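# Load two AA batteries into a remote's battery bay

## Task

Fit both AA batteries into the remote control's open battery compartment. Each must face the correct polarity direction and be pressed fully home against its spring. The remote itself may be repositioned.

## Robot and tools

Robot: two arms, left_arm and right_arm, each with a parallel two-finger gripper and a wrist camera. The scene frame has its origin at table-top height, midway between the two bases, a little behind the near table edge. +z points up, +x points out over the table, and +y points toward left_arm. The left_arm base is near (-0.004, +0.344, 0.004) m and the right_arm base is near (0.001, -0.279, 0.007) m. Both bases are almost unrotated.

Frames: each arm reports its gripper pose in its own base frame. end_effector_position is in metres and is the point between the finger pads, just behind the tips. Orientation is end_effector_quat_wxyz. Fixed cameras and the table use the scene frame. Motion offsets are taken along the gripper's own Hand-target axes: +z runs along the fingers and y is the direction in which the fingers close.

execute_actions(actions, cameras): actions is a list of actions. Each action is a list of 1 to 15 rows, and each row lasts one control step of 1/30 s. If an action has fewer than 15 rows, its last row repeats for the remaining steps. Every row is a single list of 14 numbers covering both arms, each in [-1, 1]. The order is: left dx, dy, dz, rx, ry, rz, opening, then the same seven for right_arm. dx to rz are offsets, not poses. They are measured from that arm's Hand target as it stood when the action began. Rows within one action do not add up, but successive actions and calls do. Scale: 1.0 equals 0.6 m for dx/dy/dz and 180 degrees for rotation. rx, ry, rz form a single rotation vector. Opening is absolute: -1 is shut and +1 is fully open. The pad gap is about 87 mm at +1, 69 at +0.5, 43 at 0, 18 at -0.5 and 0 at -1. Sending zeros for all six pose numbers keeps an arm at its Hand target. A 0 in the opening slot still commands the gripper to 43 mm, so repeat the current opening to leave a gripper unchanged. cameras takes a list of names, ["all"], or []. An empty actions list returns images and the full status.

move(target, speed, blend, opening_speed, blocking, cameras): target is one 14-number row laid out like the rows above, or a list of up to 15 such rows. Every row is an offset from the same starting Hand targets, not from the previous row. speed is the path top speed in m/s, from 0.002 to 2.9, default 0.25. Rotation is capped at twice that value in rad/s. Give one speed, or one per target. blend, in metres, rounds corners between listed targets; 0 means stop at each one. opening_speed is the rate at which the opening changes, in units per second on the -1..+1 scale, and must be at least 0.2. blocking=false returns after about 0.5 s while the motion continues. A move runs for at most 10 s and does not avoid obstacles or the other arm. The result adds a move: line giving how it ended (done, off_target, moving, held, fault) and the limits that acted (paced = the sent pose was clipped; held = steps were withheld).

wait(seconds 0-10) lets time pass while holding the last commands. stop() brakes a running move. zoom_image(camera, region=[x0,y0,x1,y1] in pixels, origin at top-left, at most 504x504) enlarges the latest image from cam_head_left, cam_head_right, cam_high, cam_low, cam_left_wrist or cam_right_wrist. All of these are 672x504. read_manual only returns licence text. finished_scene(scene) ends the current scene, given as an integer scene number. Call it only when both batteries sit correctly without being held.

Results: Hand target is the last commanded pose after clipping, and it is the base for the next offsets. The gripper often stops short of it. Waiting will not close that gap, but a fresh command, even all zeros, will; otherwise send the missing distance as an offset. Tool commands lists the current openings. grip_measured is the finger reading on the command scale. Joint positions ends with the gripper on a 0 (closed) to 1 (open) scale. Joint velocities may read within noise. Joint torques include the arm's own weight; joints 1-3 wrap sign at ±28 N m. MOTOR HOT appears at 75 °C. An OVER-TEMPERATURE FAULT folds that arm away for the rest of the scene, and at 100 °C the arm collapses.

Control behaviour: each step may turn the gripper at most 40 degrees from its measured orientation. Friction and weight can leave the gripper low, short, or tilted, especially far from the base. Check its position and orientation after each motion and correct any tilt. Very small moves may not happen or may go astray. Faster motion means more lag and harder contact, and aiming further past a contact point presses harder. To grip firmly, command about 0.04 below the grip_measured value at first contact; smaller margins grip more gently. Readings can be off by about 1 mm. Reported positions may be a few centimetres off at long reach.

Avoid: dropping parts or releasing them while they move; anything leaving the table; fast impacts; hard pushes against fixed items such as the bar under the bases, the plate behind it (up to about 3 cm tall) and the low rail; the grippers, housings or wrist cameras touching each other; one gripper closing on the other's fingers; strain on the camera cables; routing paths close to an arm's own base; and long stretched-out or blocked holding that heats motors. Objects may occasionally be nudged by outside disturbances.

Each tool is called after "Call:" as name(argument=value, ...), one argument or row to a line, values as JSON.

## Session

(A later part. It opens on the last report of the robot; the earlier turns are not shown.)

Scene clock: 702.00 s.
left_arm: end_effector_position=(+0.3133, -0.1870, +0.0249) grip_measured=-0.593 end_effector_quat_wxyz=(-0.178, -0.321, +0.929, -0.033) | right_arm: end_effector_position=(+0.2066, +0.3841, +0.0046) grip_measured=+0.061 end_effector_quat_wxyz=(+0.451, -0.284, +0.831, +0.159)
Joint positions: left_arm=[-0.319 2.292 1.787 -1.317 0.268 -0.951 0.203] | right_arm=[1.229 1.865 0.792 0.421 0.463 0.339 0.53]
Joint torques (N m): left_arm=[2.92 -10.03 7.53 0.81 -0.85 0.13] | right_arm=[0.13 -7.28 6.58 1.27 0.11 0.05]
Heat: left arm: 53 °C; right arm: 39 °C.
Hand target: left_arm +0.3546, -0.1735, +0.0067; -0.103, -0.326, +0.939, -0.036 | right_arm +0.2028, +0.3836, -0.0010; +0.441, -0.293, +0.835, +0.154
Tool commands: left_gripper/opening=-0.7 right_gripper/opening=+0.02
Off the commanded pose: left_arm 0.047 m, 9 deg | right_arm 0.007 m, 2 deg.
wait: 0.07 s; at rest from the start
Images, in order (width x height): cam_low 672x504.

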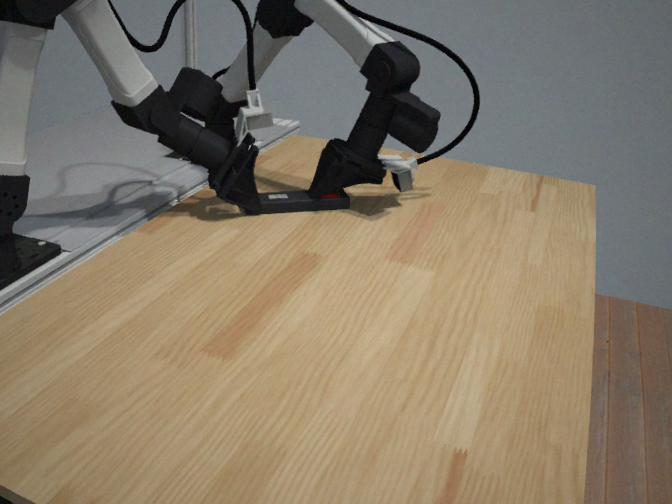

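Call:
move(
  target=[-0.0282,0,0.0040,0,-0.045,0,-0.72,0,0,0,0,0,0,0.02],
  speed=0.05,
  cameras=["cam_right_wrist", "cam_low"],
)

Call:
zoom_image(
  camera="cam_right_wrist",
  region=[245, 0, 400, 60],
)

Call:
zoom_image(
  camera="cam_low",
  region=[290, 170, 360, 220],
)

Scene clock: 720.97 s.
left_arm: end_effector_position=(+0.3144, -0.1850, +0.0228) grip_measured=-0.593 end_effector_quat_wxyz=(-0.170, -0.319, +0.932, -0.025) | right_arm: end_effector_position=(+0.2075, +0.3849, +0.0057) grip_measured=+0.061 end_effector_quat_wxyz=(+0.453, -0.282, +0.830, +0.161)
Joint positions: left_arm=[-0.323 2.292 1.787 -1.312 0.245 -0.953 0.203] | right_arm=[1.228 1.865 0.792 0.428 0.463 0.338 0.53]
Joint torques (N m): left_arm=[2.28 -13.3 5.55 1.33 -1.77 -0.13] | right_arm=[0.24 -7.31 6.57 1.21 0.11 0.06]
Heat: left arm: 53 °C; right arm: 39 °C.
Hand target: left_arm +0.3672, -0.1637, +0.0007; -0.037, -0.328, +0.944, -0.013 | right_arm +0.2028, +0.3837, -0.0010; +0.441, -0.293, +0.834, +0.154
Off the commanded pose: left_arm 0.061 m, 15 deg | right_arm 0.008 m, 2 deg.
move: off_target (left_arm)
Images, in order (width x height): cam_low 672x504, cam_right_wrist 672x504.

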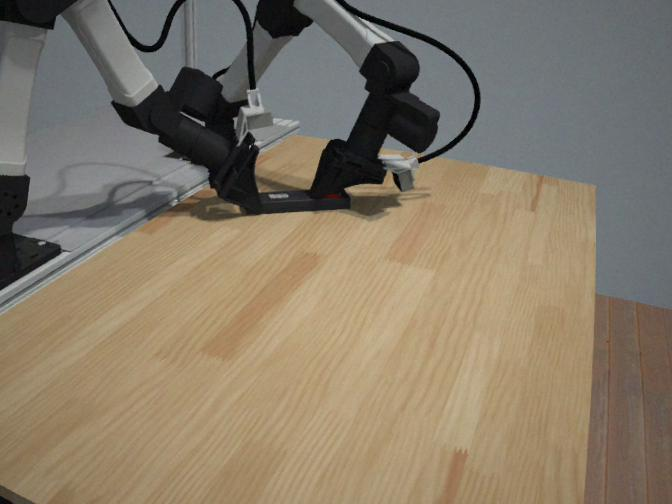

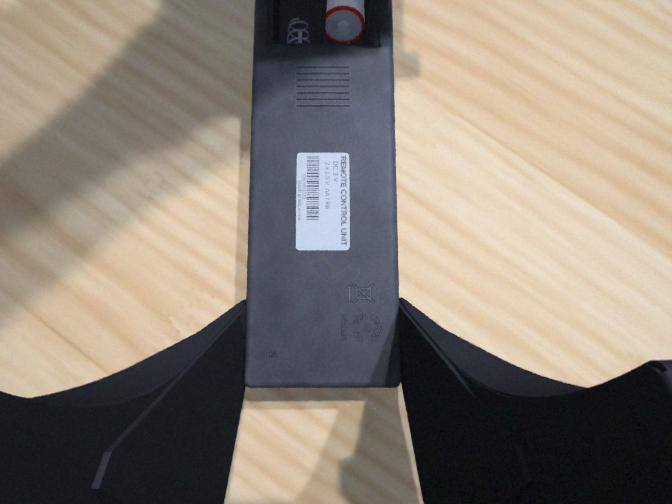

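Scaled by 3.252.

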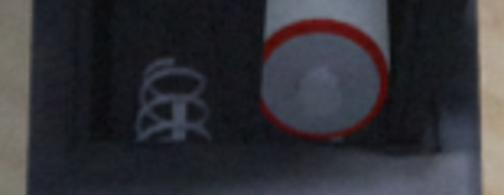

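Scaled by 7.200.

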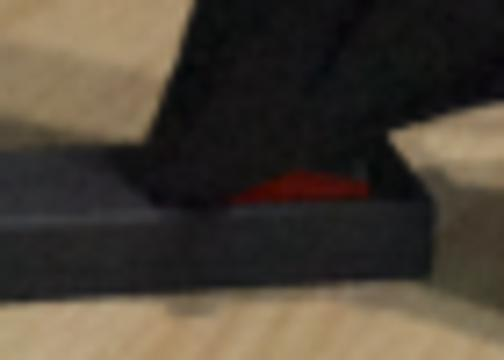

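Call:
move(
  target=[0,0,0,0,0.055,0,-0.72,0,0,0,0,0,0,0.02],
  speed=0.1,
  cameras=["cam_right_wrist", "cam_low"],
)

Call:
zoom_image(
  camera="cam_right_wrist",
  region=[245, 0, 400, 60],
)

Call:
zoom_image(
  camera="cam_low",
  region=[290, 170, 360, 220],
)

Scene clock: 755.70 s.
left_arm: end_effector_position=(+0.3180, -0.1834, +0.0253) grip_measured=-0.593 end_effector_quat_wxyz=(-0.208, -0.319, +0.924, -0.036) | right_arm: end_effector_position=(+0.2096, +0.3863, +0.0078) grip_measured=+0.061 end_effector_quat_wxyz=(+0.456, -0.279, +0.829, +0.164)
Joint positions: left_arm=[-0.294 2.358 1.873 -1.392 0.301 -0.913 0.203] | right_arm=[1.224 1.865 0.795 0.434 0.463 0.338 0.53]
Joint torques (N m): left_arm=[4.34 -10.28 7.61 0.95 -0.99 0.16] | right_arm=[0.54 -7.35 6.28 1.15 0.1 0.06]
Heat: left arm: 56 °C; right arm: 39 °C.
Hand target: left_arm +0.3671, -0.1636, +0.0006; -0.118, -0.325, +0.937, -0.041 | right_arm +0.2028, +0.3838, -0.0009; +0.441, -0.292, +0.834, +0.154
Off the commanded pose: left_arm 0.058 m, 11 deg | right_arm 0.011 m, 3 deg.
move: off_target (left_arm, right_arm)
Images, in order (width x height): cam_low 672x504, cam_right_wrist 672x504.

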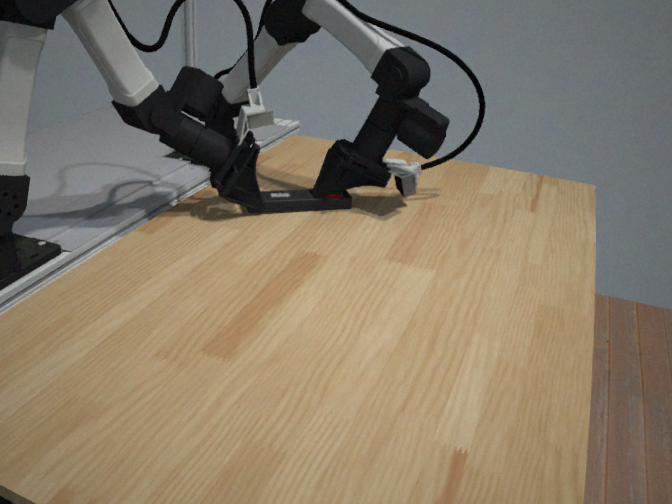

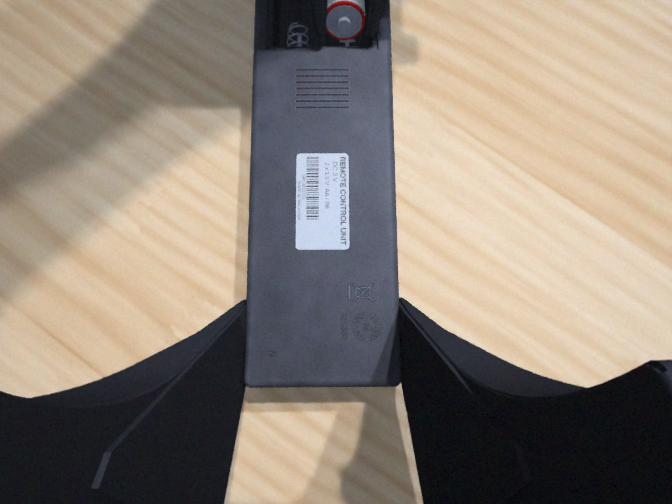

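Scaled by 3.252.

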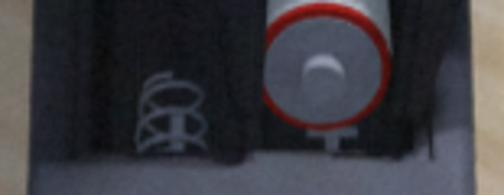

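Scaled by 7.200.

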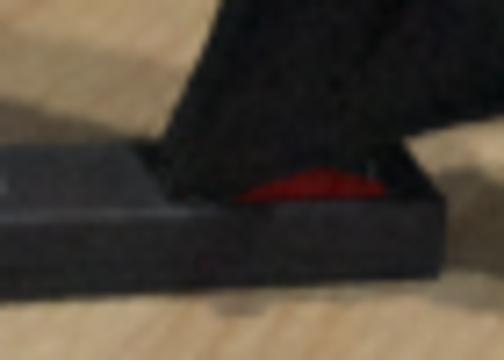

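Call:
move(
  target=[-0.0037,0,0.0162,0,0,0,-0.72,0,0,0,0,0,0,0.02],
  speed=0.05,
  cameras=["cam_right_wrist", "cam_low", "cam_left_wrist"],
)

Call:
zoom_image(
  camera="cam_right_wrist",
  region=[245, 0, 400, 60],
)

Call:
zoom_image(
  camera="cam_low",
  region=[290, 170, 360, 220],
)

Call:
zoom_image(
  camera="cam_left_wrist",
  region=[200, 160, 400, 350],
)

Scene clock: 767.97 s.
left_arm: end_effector_position=(+0.3177, -0.1835, +0.0245) grip_measured=-0.593 end_effector_quat_wxyz=(-0.212, -0.319, +0.923, -0.039) | right_arm: end_effector_position=(+0.2096, +0.3863, +0.0078) grip_measured=+0.061 end_effector_quat_wxyz=(+0.456, -0.279, +0.829, +0.164)
Joint positions: left_arm=[-0.291 2.362 1.873 -1.393 0.308 -0.908 0.203] | right_arm=[1.224 1.865 0.795 0.434 0.463 0.338 0.53]
Joint torques (N m): left_arm=[4.07 -9.57 6.31 1.17 -1.06 0.1] | right_arm=[0.54 -7.35 6.28 1.15 0.11 0.06]
Heat: left arm: 57 °C; right arm: 38 °C.
Hand target: left_arm +0.3669, -0.1638, -0.0093; -0.118, -0.325, +0.937, -0.041 | right_arm +0.2028, +0.3838, -0.0009; +0.441, -0.292, +0.834, +0.154
Off the commanded pose: left_arm 0.063 m, 11 deg | right_arm 0.011 m, 3 deg.
move: off_target (left_arm, right_arm)
Images, in order (width x height): cam_low 672x504, cam_left_wrist 672x504, cam_right_wrist 672x504.

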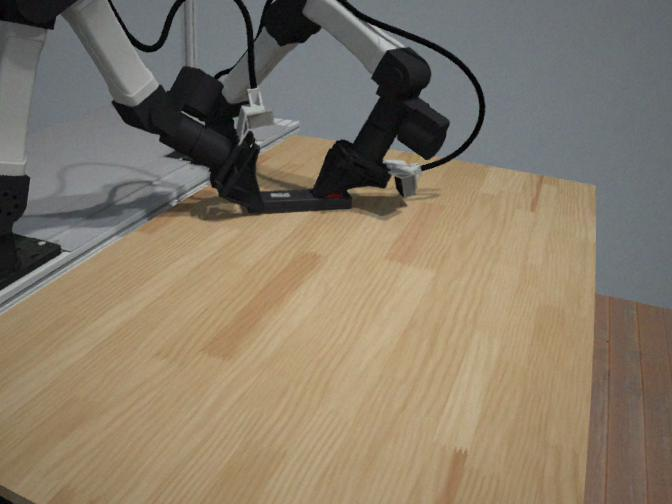

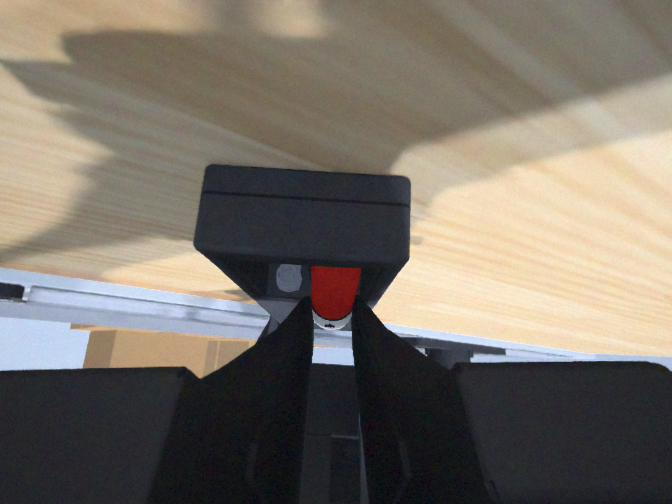

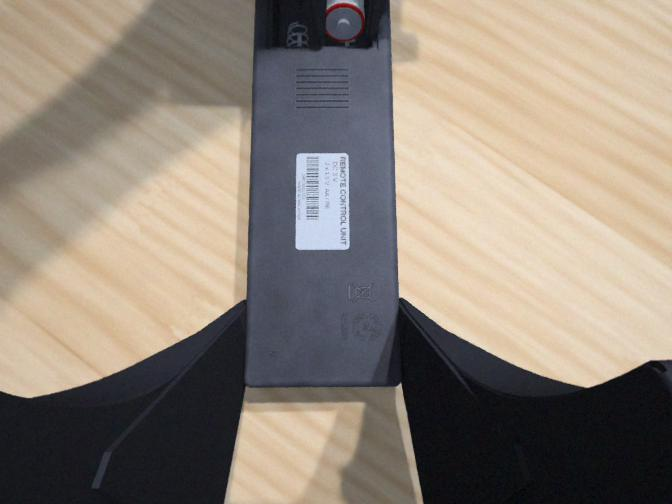

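Scaled by 3.252.

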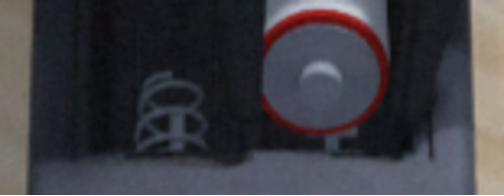

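Scaled by 7.200.

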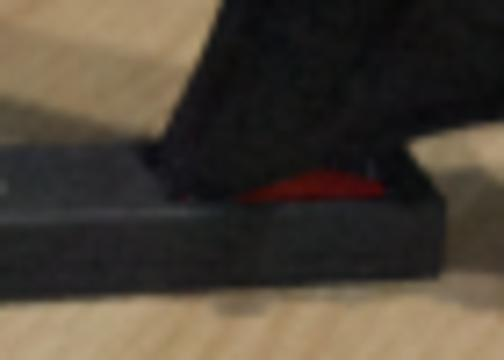

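Scaled by 2.520.

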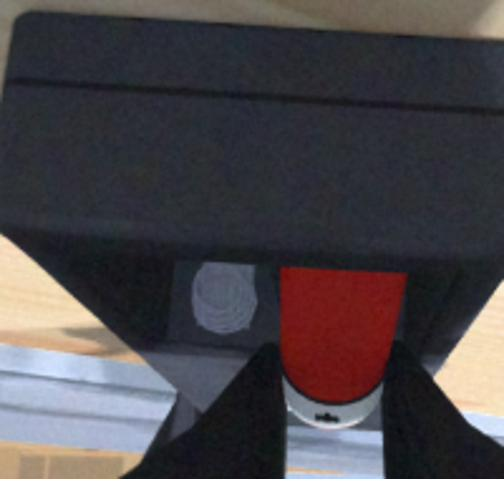

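Call:
move(
  target=[-0.0055,0,0.0243,0,0,0,-0.72,0,0,0,0,0,0,0.02],
  speed=0.05,
  cameras=["cam_right_wrist", "cam_low"],
)

Call:
zoom_image(
  camera="cam_right_wrist",
  region=[245, 0, 400, 60],
)

Call:
zoom_image(
  camera="cam_low",
  region=[290, 170, 360, 220],
)

Scene clock: 772.93 s.
left_arm: end_effector_position=(+0.3173, -0.1835, +0.0228) grip_measured=-0.593 end_effector_quat_wxyz=(-0.217, -0.316, +0.922, -0.042) | right_arm: end_effector_position=(+0.2097, +0.3859, +0.0068) grip_measured=+0.061 end_effector_quat_wxyz=(+0.455, -0.281, +0.829, +0.162)
Joint positions: left_arm=[-0.288 2.37 1.873 -1.393 0.318 -0.897 0.203] | right_arm=[1.224 1.867 0.795 0.434 0.463 0.335 0.53]
Joint torques (N m): left_arm=[3.66 -8.54 4.53 1.49 -1.15 -0.01] | right_arm=[0.57 -7.53 6.27 1.15 0.11 0.09]
Heat: left arm: 57 °C; right arm: 38 °C.
Hand target: left_arm +0.3665, -0.1640, -0.0243; -0.118, -0.325, +0.937, -0.041 | right_arm +0.2028, +0.3838, -0.0009; +0.441, -0.293, +0.834, +0.154
Off the commanded pose: left_arm 0.071 m, 12 deg | right_arm 0.011 m, 2 deg.
move: off_target (left_arm, right_arm)
Images, in order (width x height): cam_low 672x504, cam_right_wrist 672x504.

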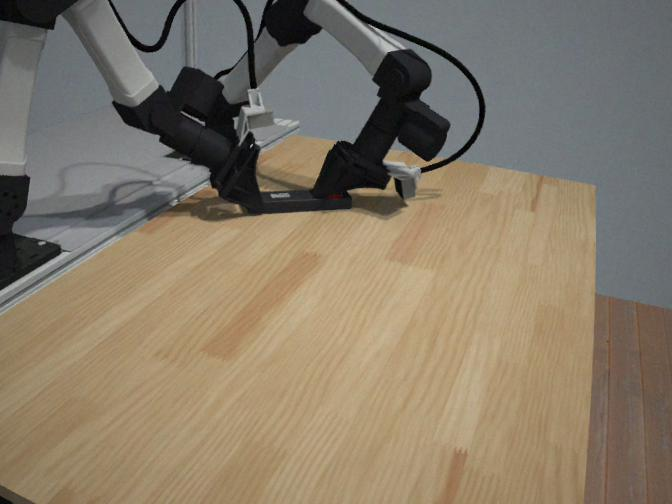

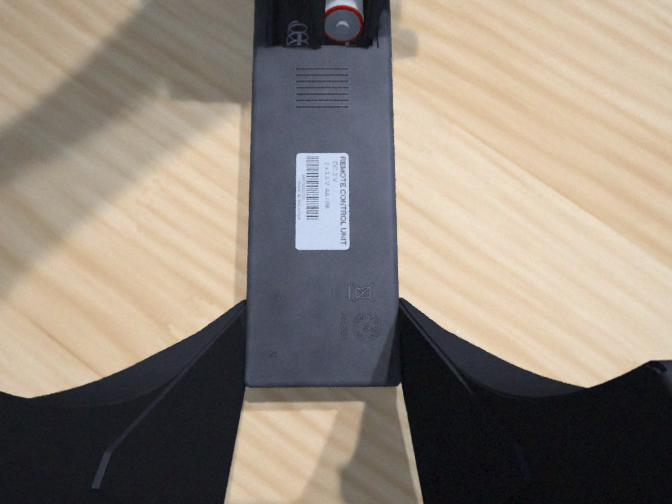

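Scaled by 3.252.

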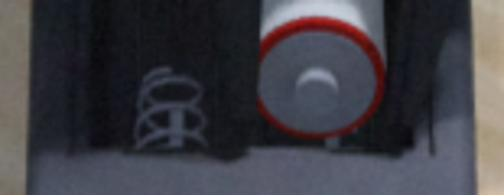

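Scaled by 7.200.

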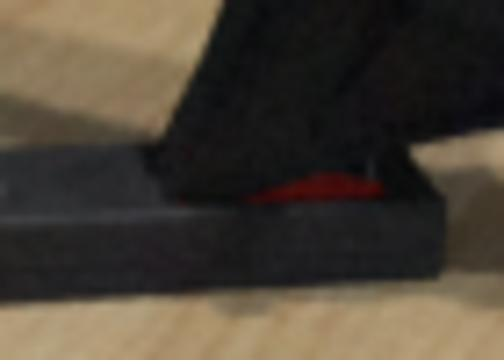

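Call:
move(
  target=[-0.0137,0,0.0235,0,0,0,-0.72,0,0,0,0,0,0,0.02],
  speed=0.05,
  cameras=["cam_right_wrist", "cam_low"],
)

Call:
zoom_image(
  camera="cam_right_wrist",
  region=[245, 0, 400, 60],
)

Call:
zoom_image(
  camera="cam_low",
  region=[290, 170, 360, 220],
)

Scene clock: 776.60 s.
left_arm: end_effector_position=(+0.3166, -0.1833, +0.0205) grip_measured=-0.592 end_effector_quat_wxyz=(-0.231, -0.314, +0.919, -0.053) | right_arm: end_effector_position=(+0.2099, +0.3851, +0.0049) grip_measured=+0.060 end_effector_quat_wxyz=(+0.455, -0.283, +0.829, +0.160)
Joint positions: left_arm=[-0.277 2.385 1.873 -1.394 0.348 -0.876 0.204] | right_arm=[1.223 1.872 0.795 0.434 0.463 0.332 0.53]
Joint torques (N m): left_arm=[3.41 -7.12 4.36 1.71 -1.45 -0.11] | right_arm=[0.64 -7.9 6.27 1.15 0.11 0.11]
Heat: left arm: 56 °C; right arm: 38 °C.
Hand target: left_arm +0.3701, -0.1612, -0.0400; -0.118, -0.325, +0.937, -0.041 | right_arm +0.2028, +0.3837, -0.0010; +0.441, -0.293, +0.834, +0.154
Off the commanded pose: left_arm 0.084 m, 13 deg | right_arm 0.009 m, 2 deg.
move: off_target (left_arm)
Images, in order (width x height): cam_low 672x504, cam_right_wrist 672x504.

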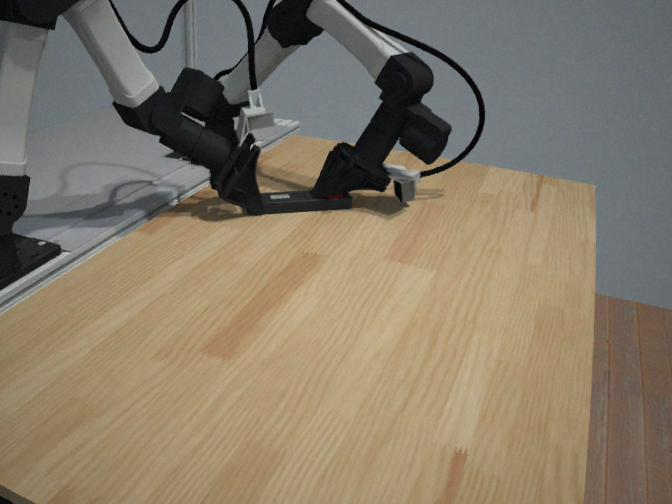

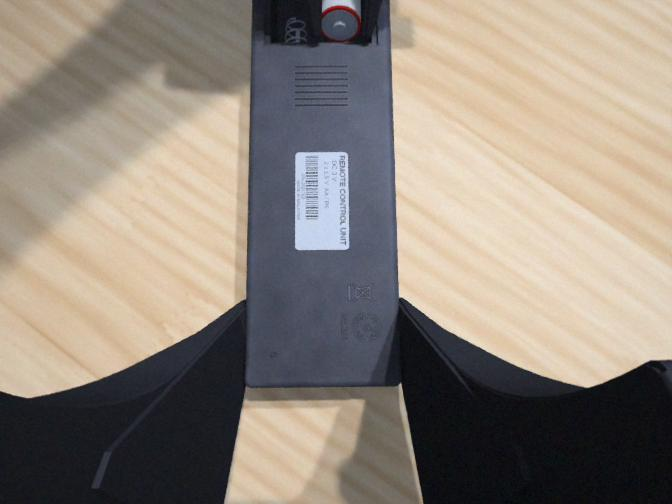

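Scaled by 3.252.

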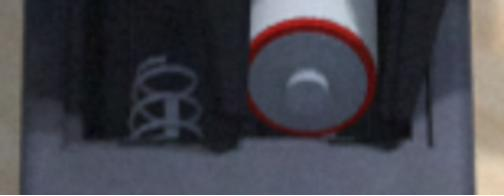

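Scaled by 7.200.

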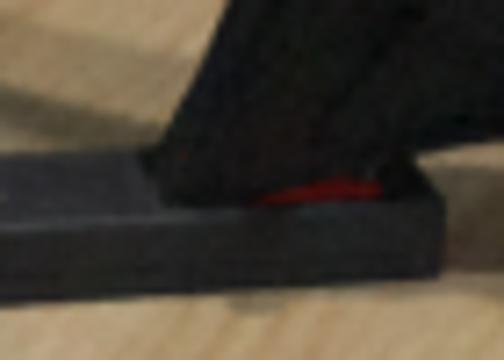

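Call:
move(
  target=[0.0458,0,-0.0313,0,0.025,0,-0.72,0,0,0,0,0,0,0.02],
  speed=0.05,
  cameras=["cam_right_wrist", "cam_low"],
)

Call:
zoom_image(
  camera="cam_right_wrist",
  region=[245, 0, 400, 60],
)

Call:
zoom_image(
  camera="cam_low",
  region=[290, 170, 360, 220],
)

Scene clock: 792.93 s.
left_arm: end_effector_position=(+0.3161, -0.1838, +0.0212) grip_measured=-0.591 end_effector_quat_wxyz=(-0.233, -0.315, +0.918, -0.055) | right_arm: end_effector_position=(+0.2099, +0.3851, +0.0049) grip_measured=+0.060 end_effector_quat_wxyz=(+0.455, -0.283, +0.829, +0.160)
Joint positions: left_arm=[-0.276 2.385 1.873 -1.397 0.353 -0.876 0.204] | right_arm=[1.223 1.872 0.795 0.434 0.463 0.332 0.53]
Joint torques (N m): left_arm=[1.5 -9.61 4.66 1.15 -0.8 -0.16] | right_arm=[0.65 -7.9 6.28 1.15 0.11 0.11]
Heat: left arm: 55 °C; right arm: 39 °C.
Hand target: left_arm +0.3528, -0.1749, -0.0150; -0.155, -0.323, +0.932, -0.054 | right_arm +0.2028, +0.3837, -0.0010; +0.441, -0.293, +0.834, +0.154
Off the commanded pose: left_arm 0.052 m, 9 deg | right_arm 0.009 m, 2 deg.
move: off_target (left_arm)
Images, in order (width x height): cam_low 672x504, cam_right_wrist 672x504.

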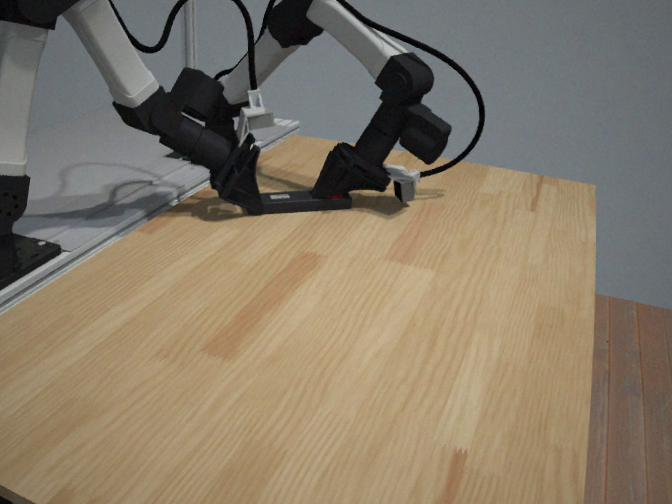

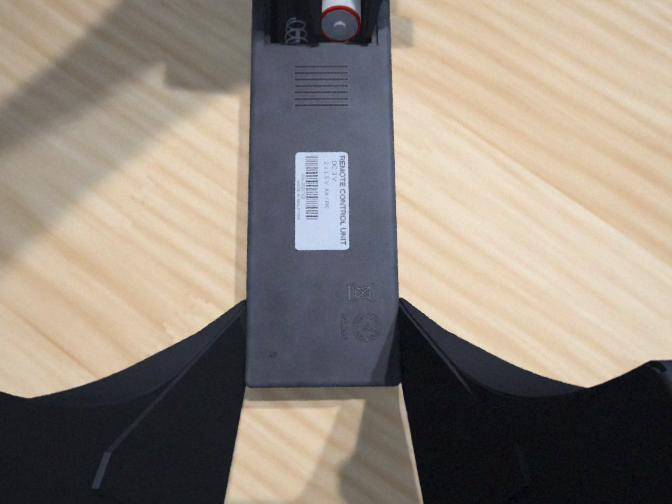

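Scaled by 3.252.

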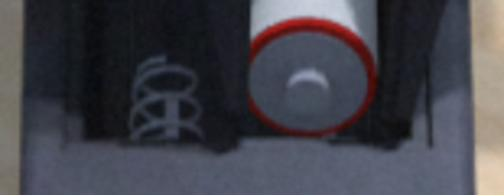

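Scaled by 7.200.

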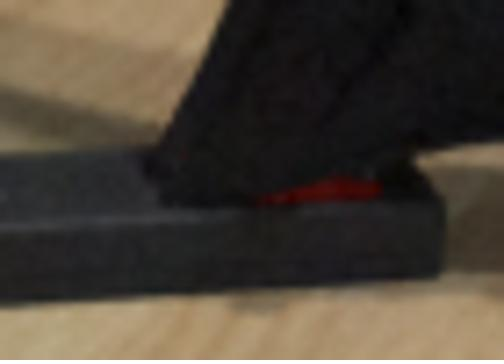

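Call:
move(
  target=[0,0,0,0,0,0,-0.52,0,0,0,0,0,0,0.02],
  speed=0.05,
  opening_speed=0.2,
  cameras=["cam_right_wrist", "cam_low"],
)

Call:
zoom_image(
  camera="cam_right_wrist",
  region=[245, 0, 400, 60],
)

Call:
zoom_image(
  camera="cam_low",
  region=[290, 170, 360, 220],
)

Scene clock: 804.03 s.
left_arm: end_effector_position=(+0.3157, -0.1837, +0.0209) grip_measured=-0.521 end_effector_quat_wxyz=(-0.234, -0.315, +0.918, -0.054) | right_arm: end_effector_position=(+0.2101, +0.3849, +0.0049) grip_measured=+0.060 end_effector_quat_wxyz=(+0.455, -0.282, +0.830, +0.159)
Joint positions: left_arm=[-0.276 2.385 1.872 -1.398 0.353 -0.877 0.24] | right_arm=[1.223 1.872 0.795 0.434 0.464 0.332 0.53]
Joint torques (N m): left_arm=[1.51 -9.68 4.78 1.14 -0.81 -0.16] | right_arm=[0.65 -7.9 6.26 1.15 0.09 0.11]
Heat: left arm: 55 °C; right arm: 39 °C.
Hand target: left_arm +0.3529, -0.1749, -0.0149; -0.155, -0.323, +0.932, -0.054 | right_arm +0.2028, +0.3837, -0.0010; +0.441, -0.293, +0.834, +0.154
Off the commanded pose: left_arm 0.052 m, 9 deg | right_arm 0.009 m, 2 deg.
move: off_target (left_arm)
Images, in order (width x height): cam_low 672x504, cam_right_wrist 672x504.

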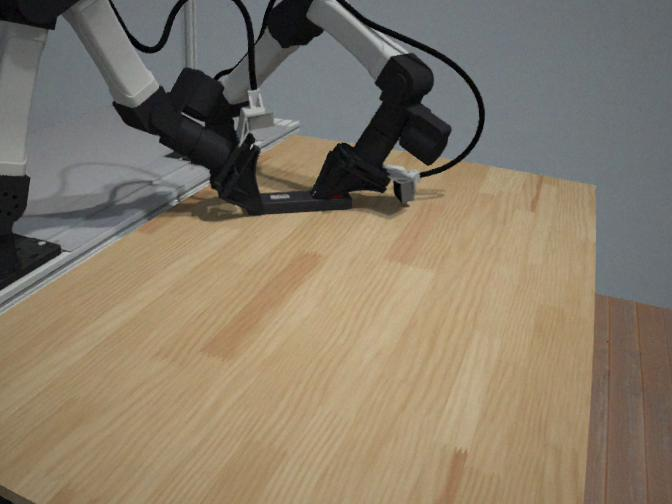

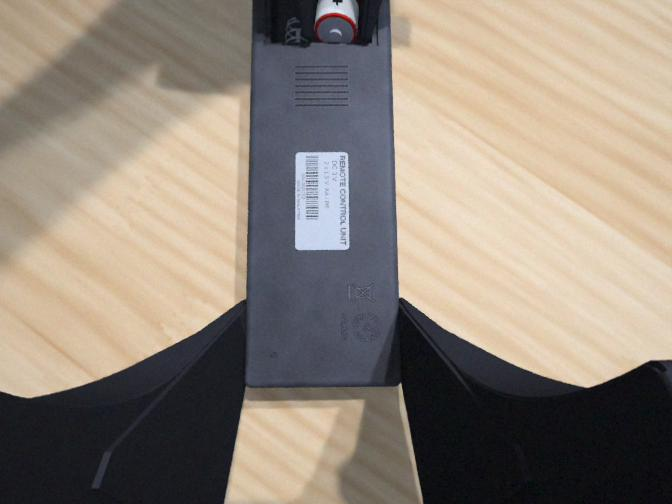

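Scaled by 3.252.

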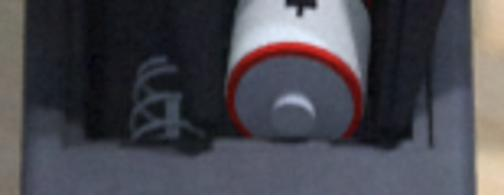

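Scaled by 7.200.

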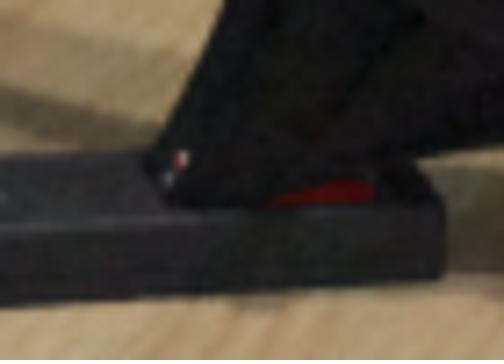

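Call:
move(
  target=[0.0851,0,-0.0942,0,0,0,-0.49,0,0,0,0,0,0,0.02],
  speed=0.06,
  opening_speed=0.2,
  cameras=["cam_right_wrist", "cam_low", "cam_left_wrist"],
)

Call:
zoom_image(
  camera="cam_right_wrist",
  region=[245, 0, 400, 60],
)

Call:
zoom_image(
  camera="cam_low",
  region=[290, 170, 360, 220],
)

Call:
zoom_image(
  camera="cam_left_wrist",
  region=[200, 160, 400, 350],
)

Scene clock: 822.13 s.
left_arm: end_effector_position=(+0.3205, -0.1898, +0.0358) grip_measured=-0.490 end_effector_quat_wxyz=(-0.186, -0.323, +0.927, -0.038) | right_arm: end_effector_position=(+0.2099, +0.3838, +0.0040) grip_measured=+0.060 end_effector_quat_wxyz=(+0.454, -0.283, +0.830, +0.156)
Joint positions: left_arm=[-0.314 2.32 1.872 -1.382 0.284 -0.947 0.255] | right_arm=[1.223 1.872 0.795 0.428 0.466 0.332 0.53]
Joint torques (N m): left_arm=[-0.69 -17.29 6.01 -0.13 0.02 -0.03] | right_arm=[0.65 -7.87 6.28 1.2 0.07 0.11]
Heat: left arm: 56 °C; right arm: 40 °C.
Hand target: left_arm +0.3293, -0.1935, +0.0551; -0.155, -0.323, +0.932, -0.054 | right_arm +0.2028, +0.3837, -0.0011; +0.441, -0.293, +0.835, +0.154
Off the commanded pose: left_arm 0.022 m, 4 deg | right_arm 0.009 m, 2 deg.
move: off_target (left_arm)
Images, in order (width x height): cam_low 672x504, cam_left_wrist 672x504, cam_right_wrist 672x504.

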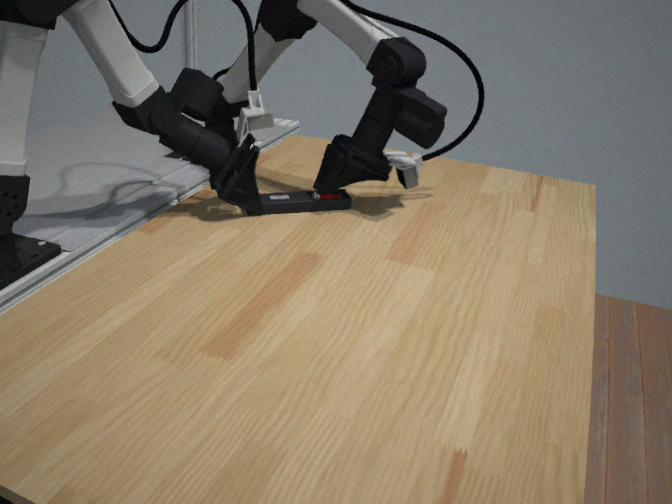

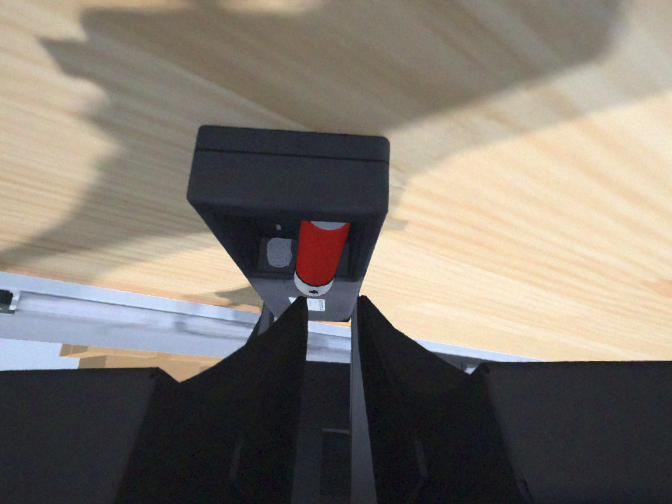

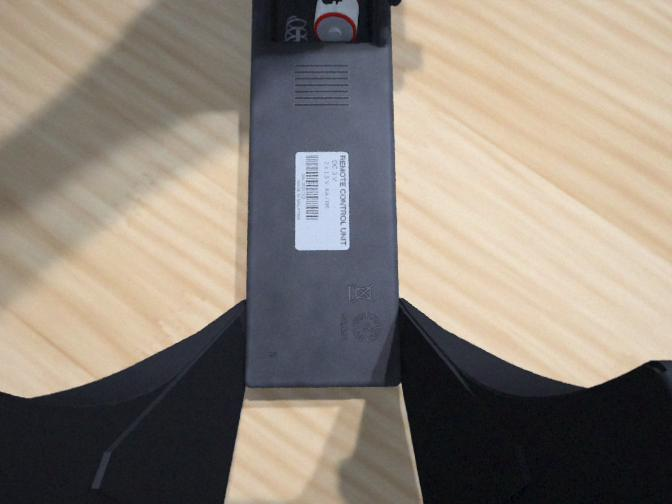

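Scaled by 3.252.

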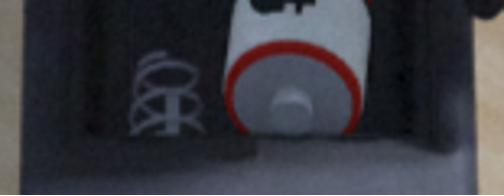

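Scaled by 7.200.

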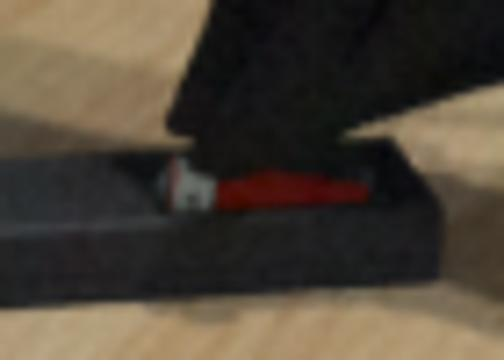

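Scaled by 2.520.

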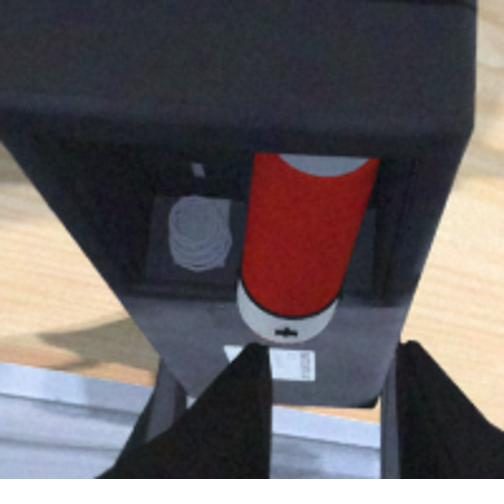

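Call:
move(
  target=[
    [0.0538,0.0091,-0.0025,0,-0.0717,0,-0.30,0,0,0,0,0,0,0.02],
    [0.0173,0.0081,-0.0027,0,-0.0717,0,-0.30,0,0,0,0,0,0,0.02],
  ],
  speed=0.12,
  opening_speed=0.5,
  cameras=["cam_right_wrist", "cam_low", "cam_left_wrist"],
)

Call:
zoom_image(
  camera="cam_right_wrist",
  region=[245, 0, 445, 60],
)

Call:
zoom_image(
  camera="cam_low",
  region=[290, 170, 360, 220],
)

Call:
zoom_image(
  camera="cam_left_wrist",
  region=[200, 160, 400, 350],
)

Scene clock: 851.57 s.
left_arm: end_effector_position=(+0.3079, -0.1936, +0.0545) grip_measured=-0.300 end_effector_quat_wxyz=(-0.068, -0.331, +0.941, -0.006) | right_arm: end_effector_position=(+0.2099, +0.3838, +0.0040) grip_measured=+0.060 end_effector_quat_wxyz=(+0.454, -0.283, +0.830, +0.156)
Joint positions: left_arm=[-0.411 2.1 1.681 -1.243 0.102 -1.084 0.35] | right_arm=[1.223 1.872 0.795 0.428 0.466 0.332 0.53]
Joint torques (N m): left_arm=[0.12 -11.22 7.09 0.22 -0.1 0.23] | right_arm=[0.66 -7.87 6.28 1.2 0.07 0.12]
Heat: left arm: 61 °C; right arm: 40 °C.
Hand target: left_arm +0.3190, -0.1954, +0.0600; -0.049, -0.327, +0.943, -0.017 | right_arm +0.2028, +0.3837, -0.0011; +0.441, -0.293, +0.835, +0.154
Off the commanded pose: left_arm 0.012 m, 3 deg | right_arm 0.009 m, 2 deg.
move: off_target (left_arm)
Images, in order (width x height): cam_low 672x504, cam_left_wrist 672x504, cam_right_wrist 672x504.

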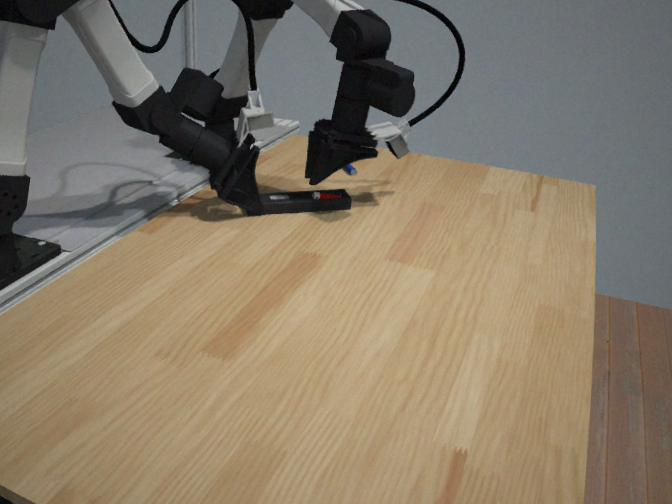

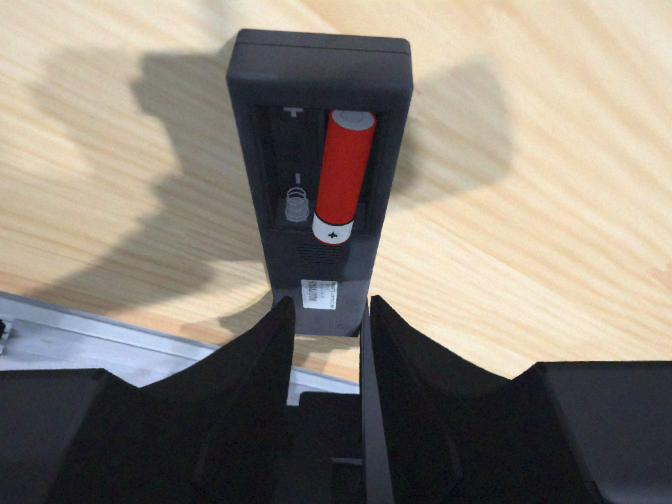

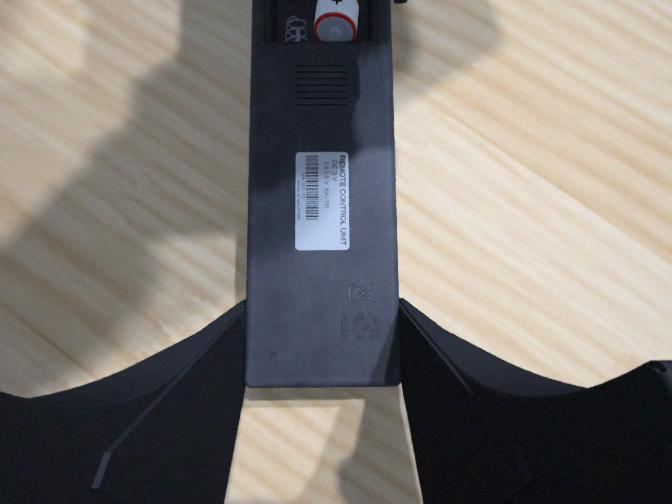

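Scaled by 2.520.

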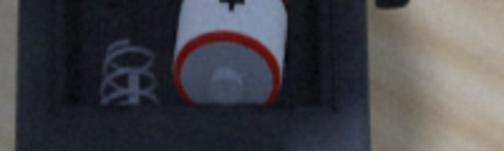

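Scaled by 7.200.

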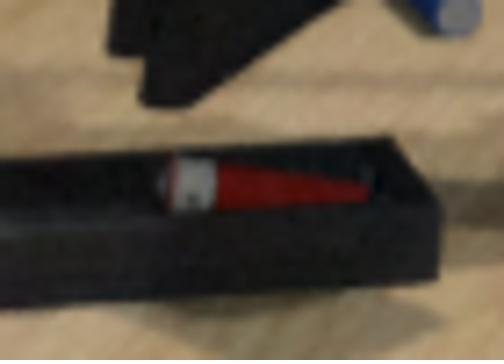

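Scaled by 2.520.

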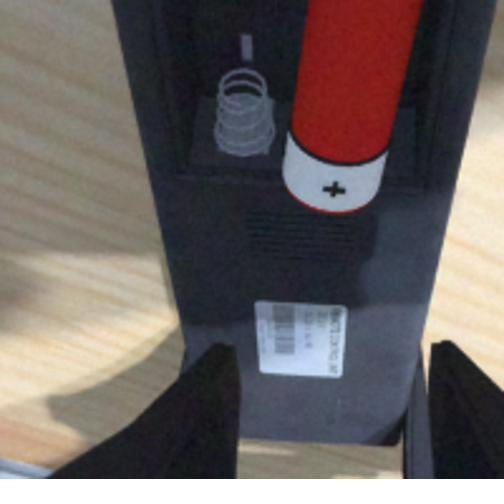

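Call:
move(
  target=[-0.0104,0.0015,0.0583,0,0,0,-0.30,0,0,0,0,0,0,0.02],
  speed=0.07,
  cameras=["cam_right_wrist", "cam_low", "cam_left_wrist"],
)

Call:
zoom_image(
  camera="cam_right_wrist",
  region=[245, 0, 445, 60],
)

Call:
zoom_image(
  camera="cam_low",
  region=[290, 170, 360, 220],
)

Call:
zoom_image(
  camera="cam_left_wrist",
  region=[200, 160, 400, 350],
)

Scene clock: 872.63 s.
left_arm: end_effector_position=(+0.3138, -0.1960, +0.0287) grip_measured=-0.300 end_effector_quat_wxyz=(-0.058, -0.327, +0.943, -0.016) | right_arm: end_effector_position=(+0.2099, +0.3838, +0.0040) grip_measured=+0.060 end_effector_quat_wxyz=(+0.454, -0.283, +0.830, +0.156)
Joint positions: left_arm=[-0.411 2.121 1.613 -1.126 0.102 -1.076 0.35] | right_arm=[1.223 1.872 0.795 0.428 0.466 0.332 0.53]
Joint torques (N m): left_arm=[0.83 -10.14 5.07 0.34 -0.11 0.22] | right_arm=[0.65 -7.87 6.3 1.2 0.07 0.11]
Heat: left arm: 61 °C; right arm: 40 °C.
Hand target: left_arm +0.3205, -0.1931, +0.0245; -0.049, -0.327, +0.943, -0.017 | right_arm +0.2028, +0.3837, -0.0011; +0.441, -0.293, +0.835, +0.154
Off the commanded pose: left_arm 0.008 m, 1 deg | right_arm 0.009 m, 2 deg.
move: done
Images, in order (width x height): cam_low 672x504, cam_left_wrist 672x504, cam_right_wrist 672x504.

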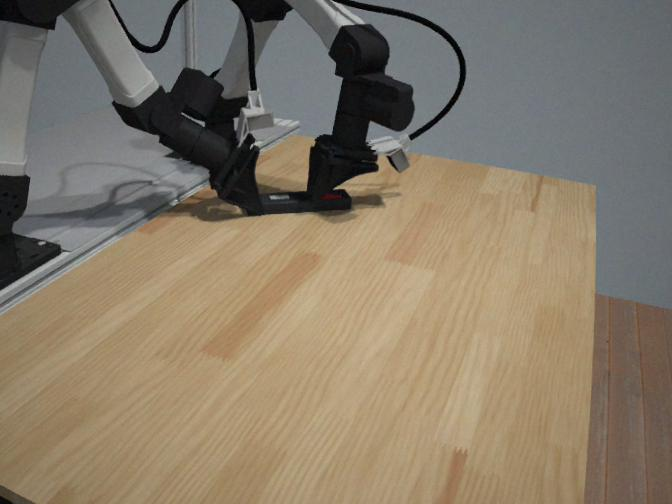

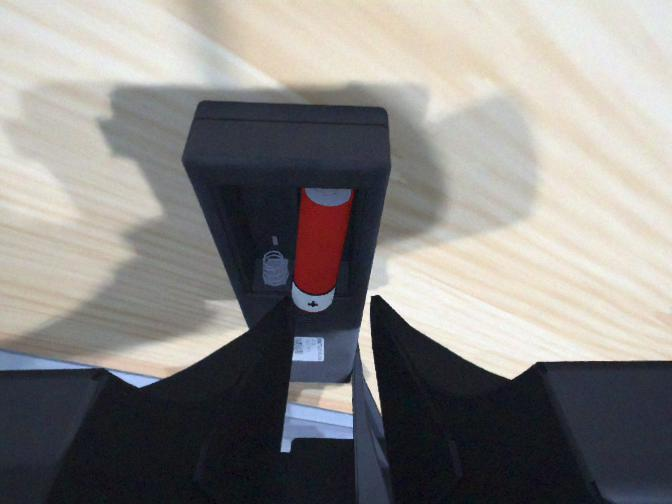

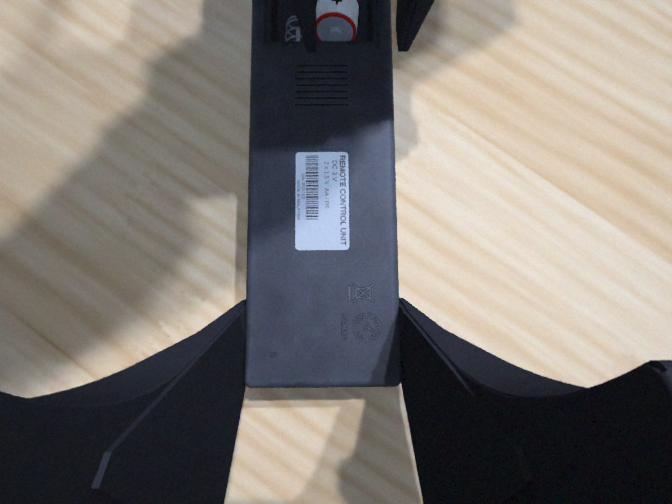

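Scaled by 2.520.

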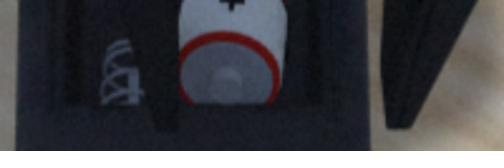

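Scaled by 7.200.

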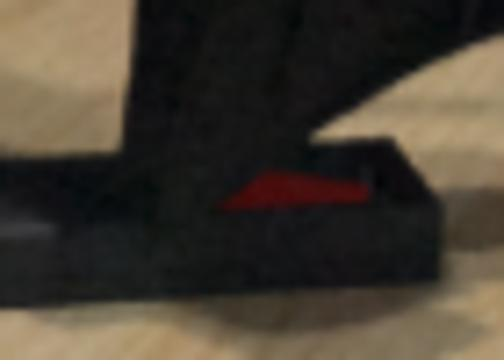

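Scaled by 2.520.

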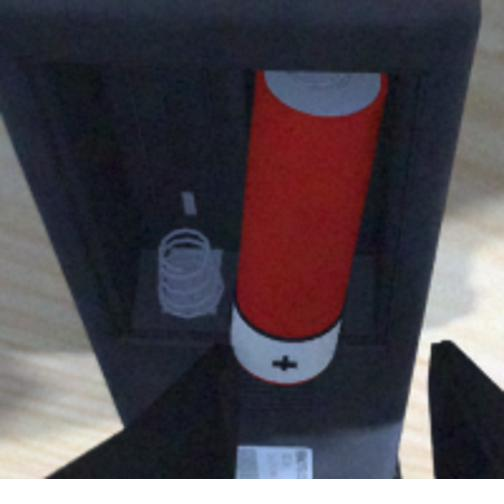

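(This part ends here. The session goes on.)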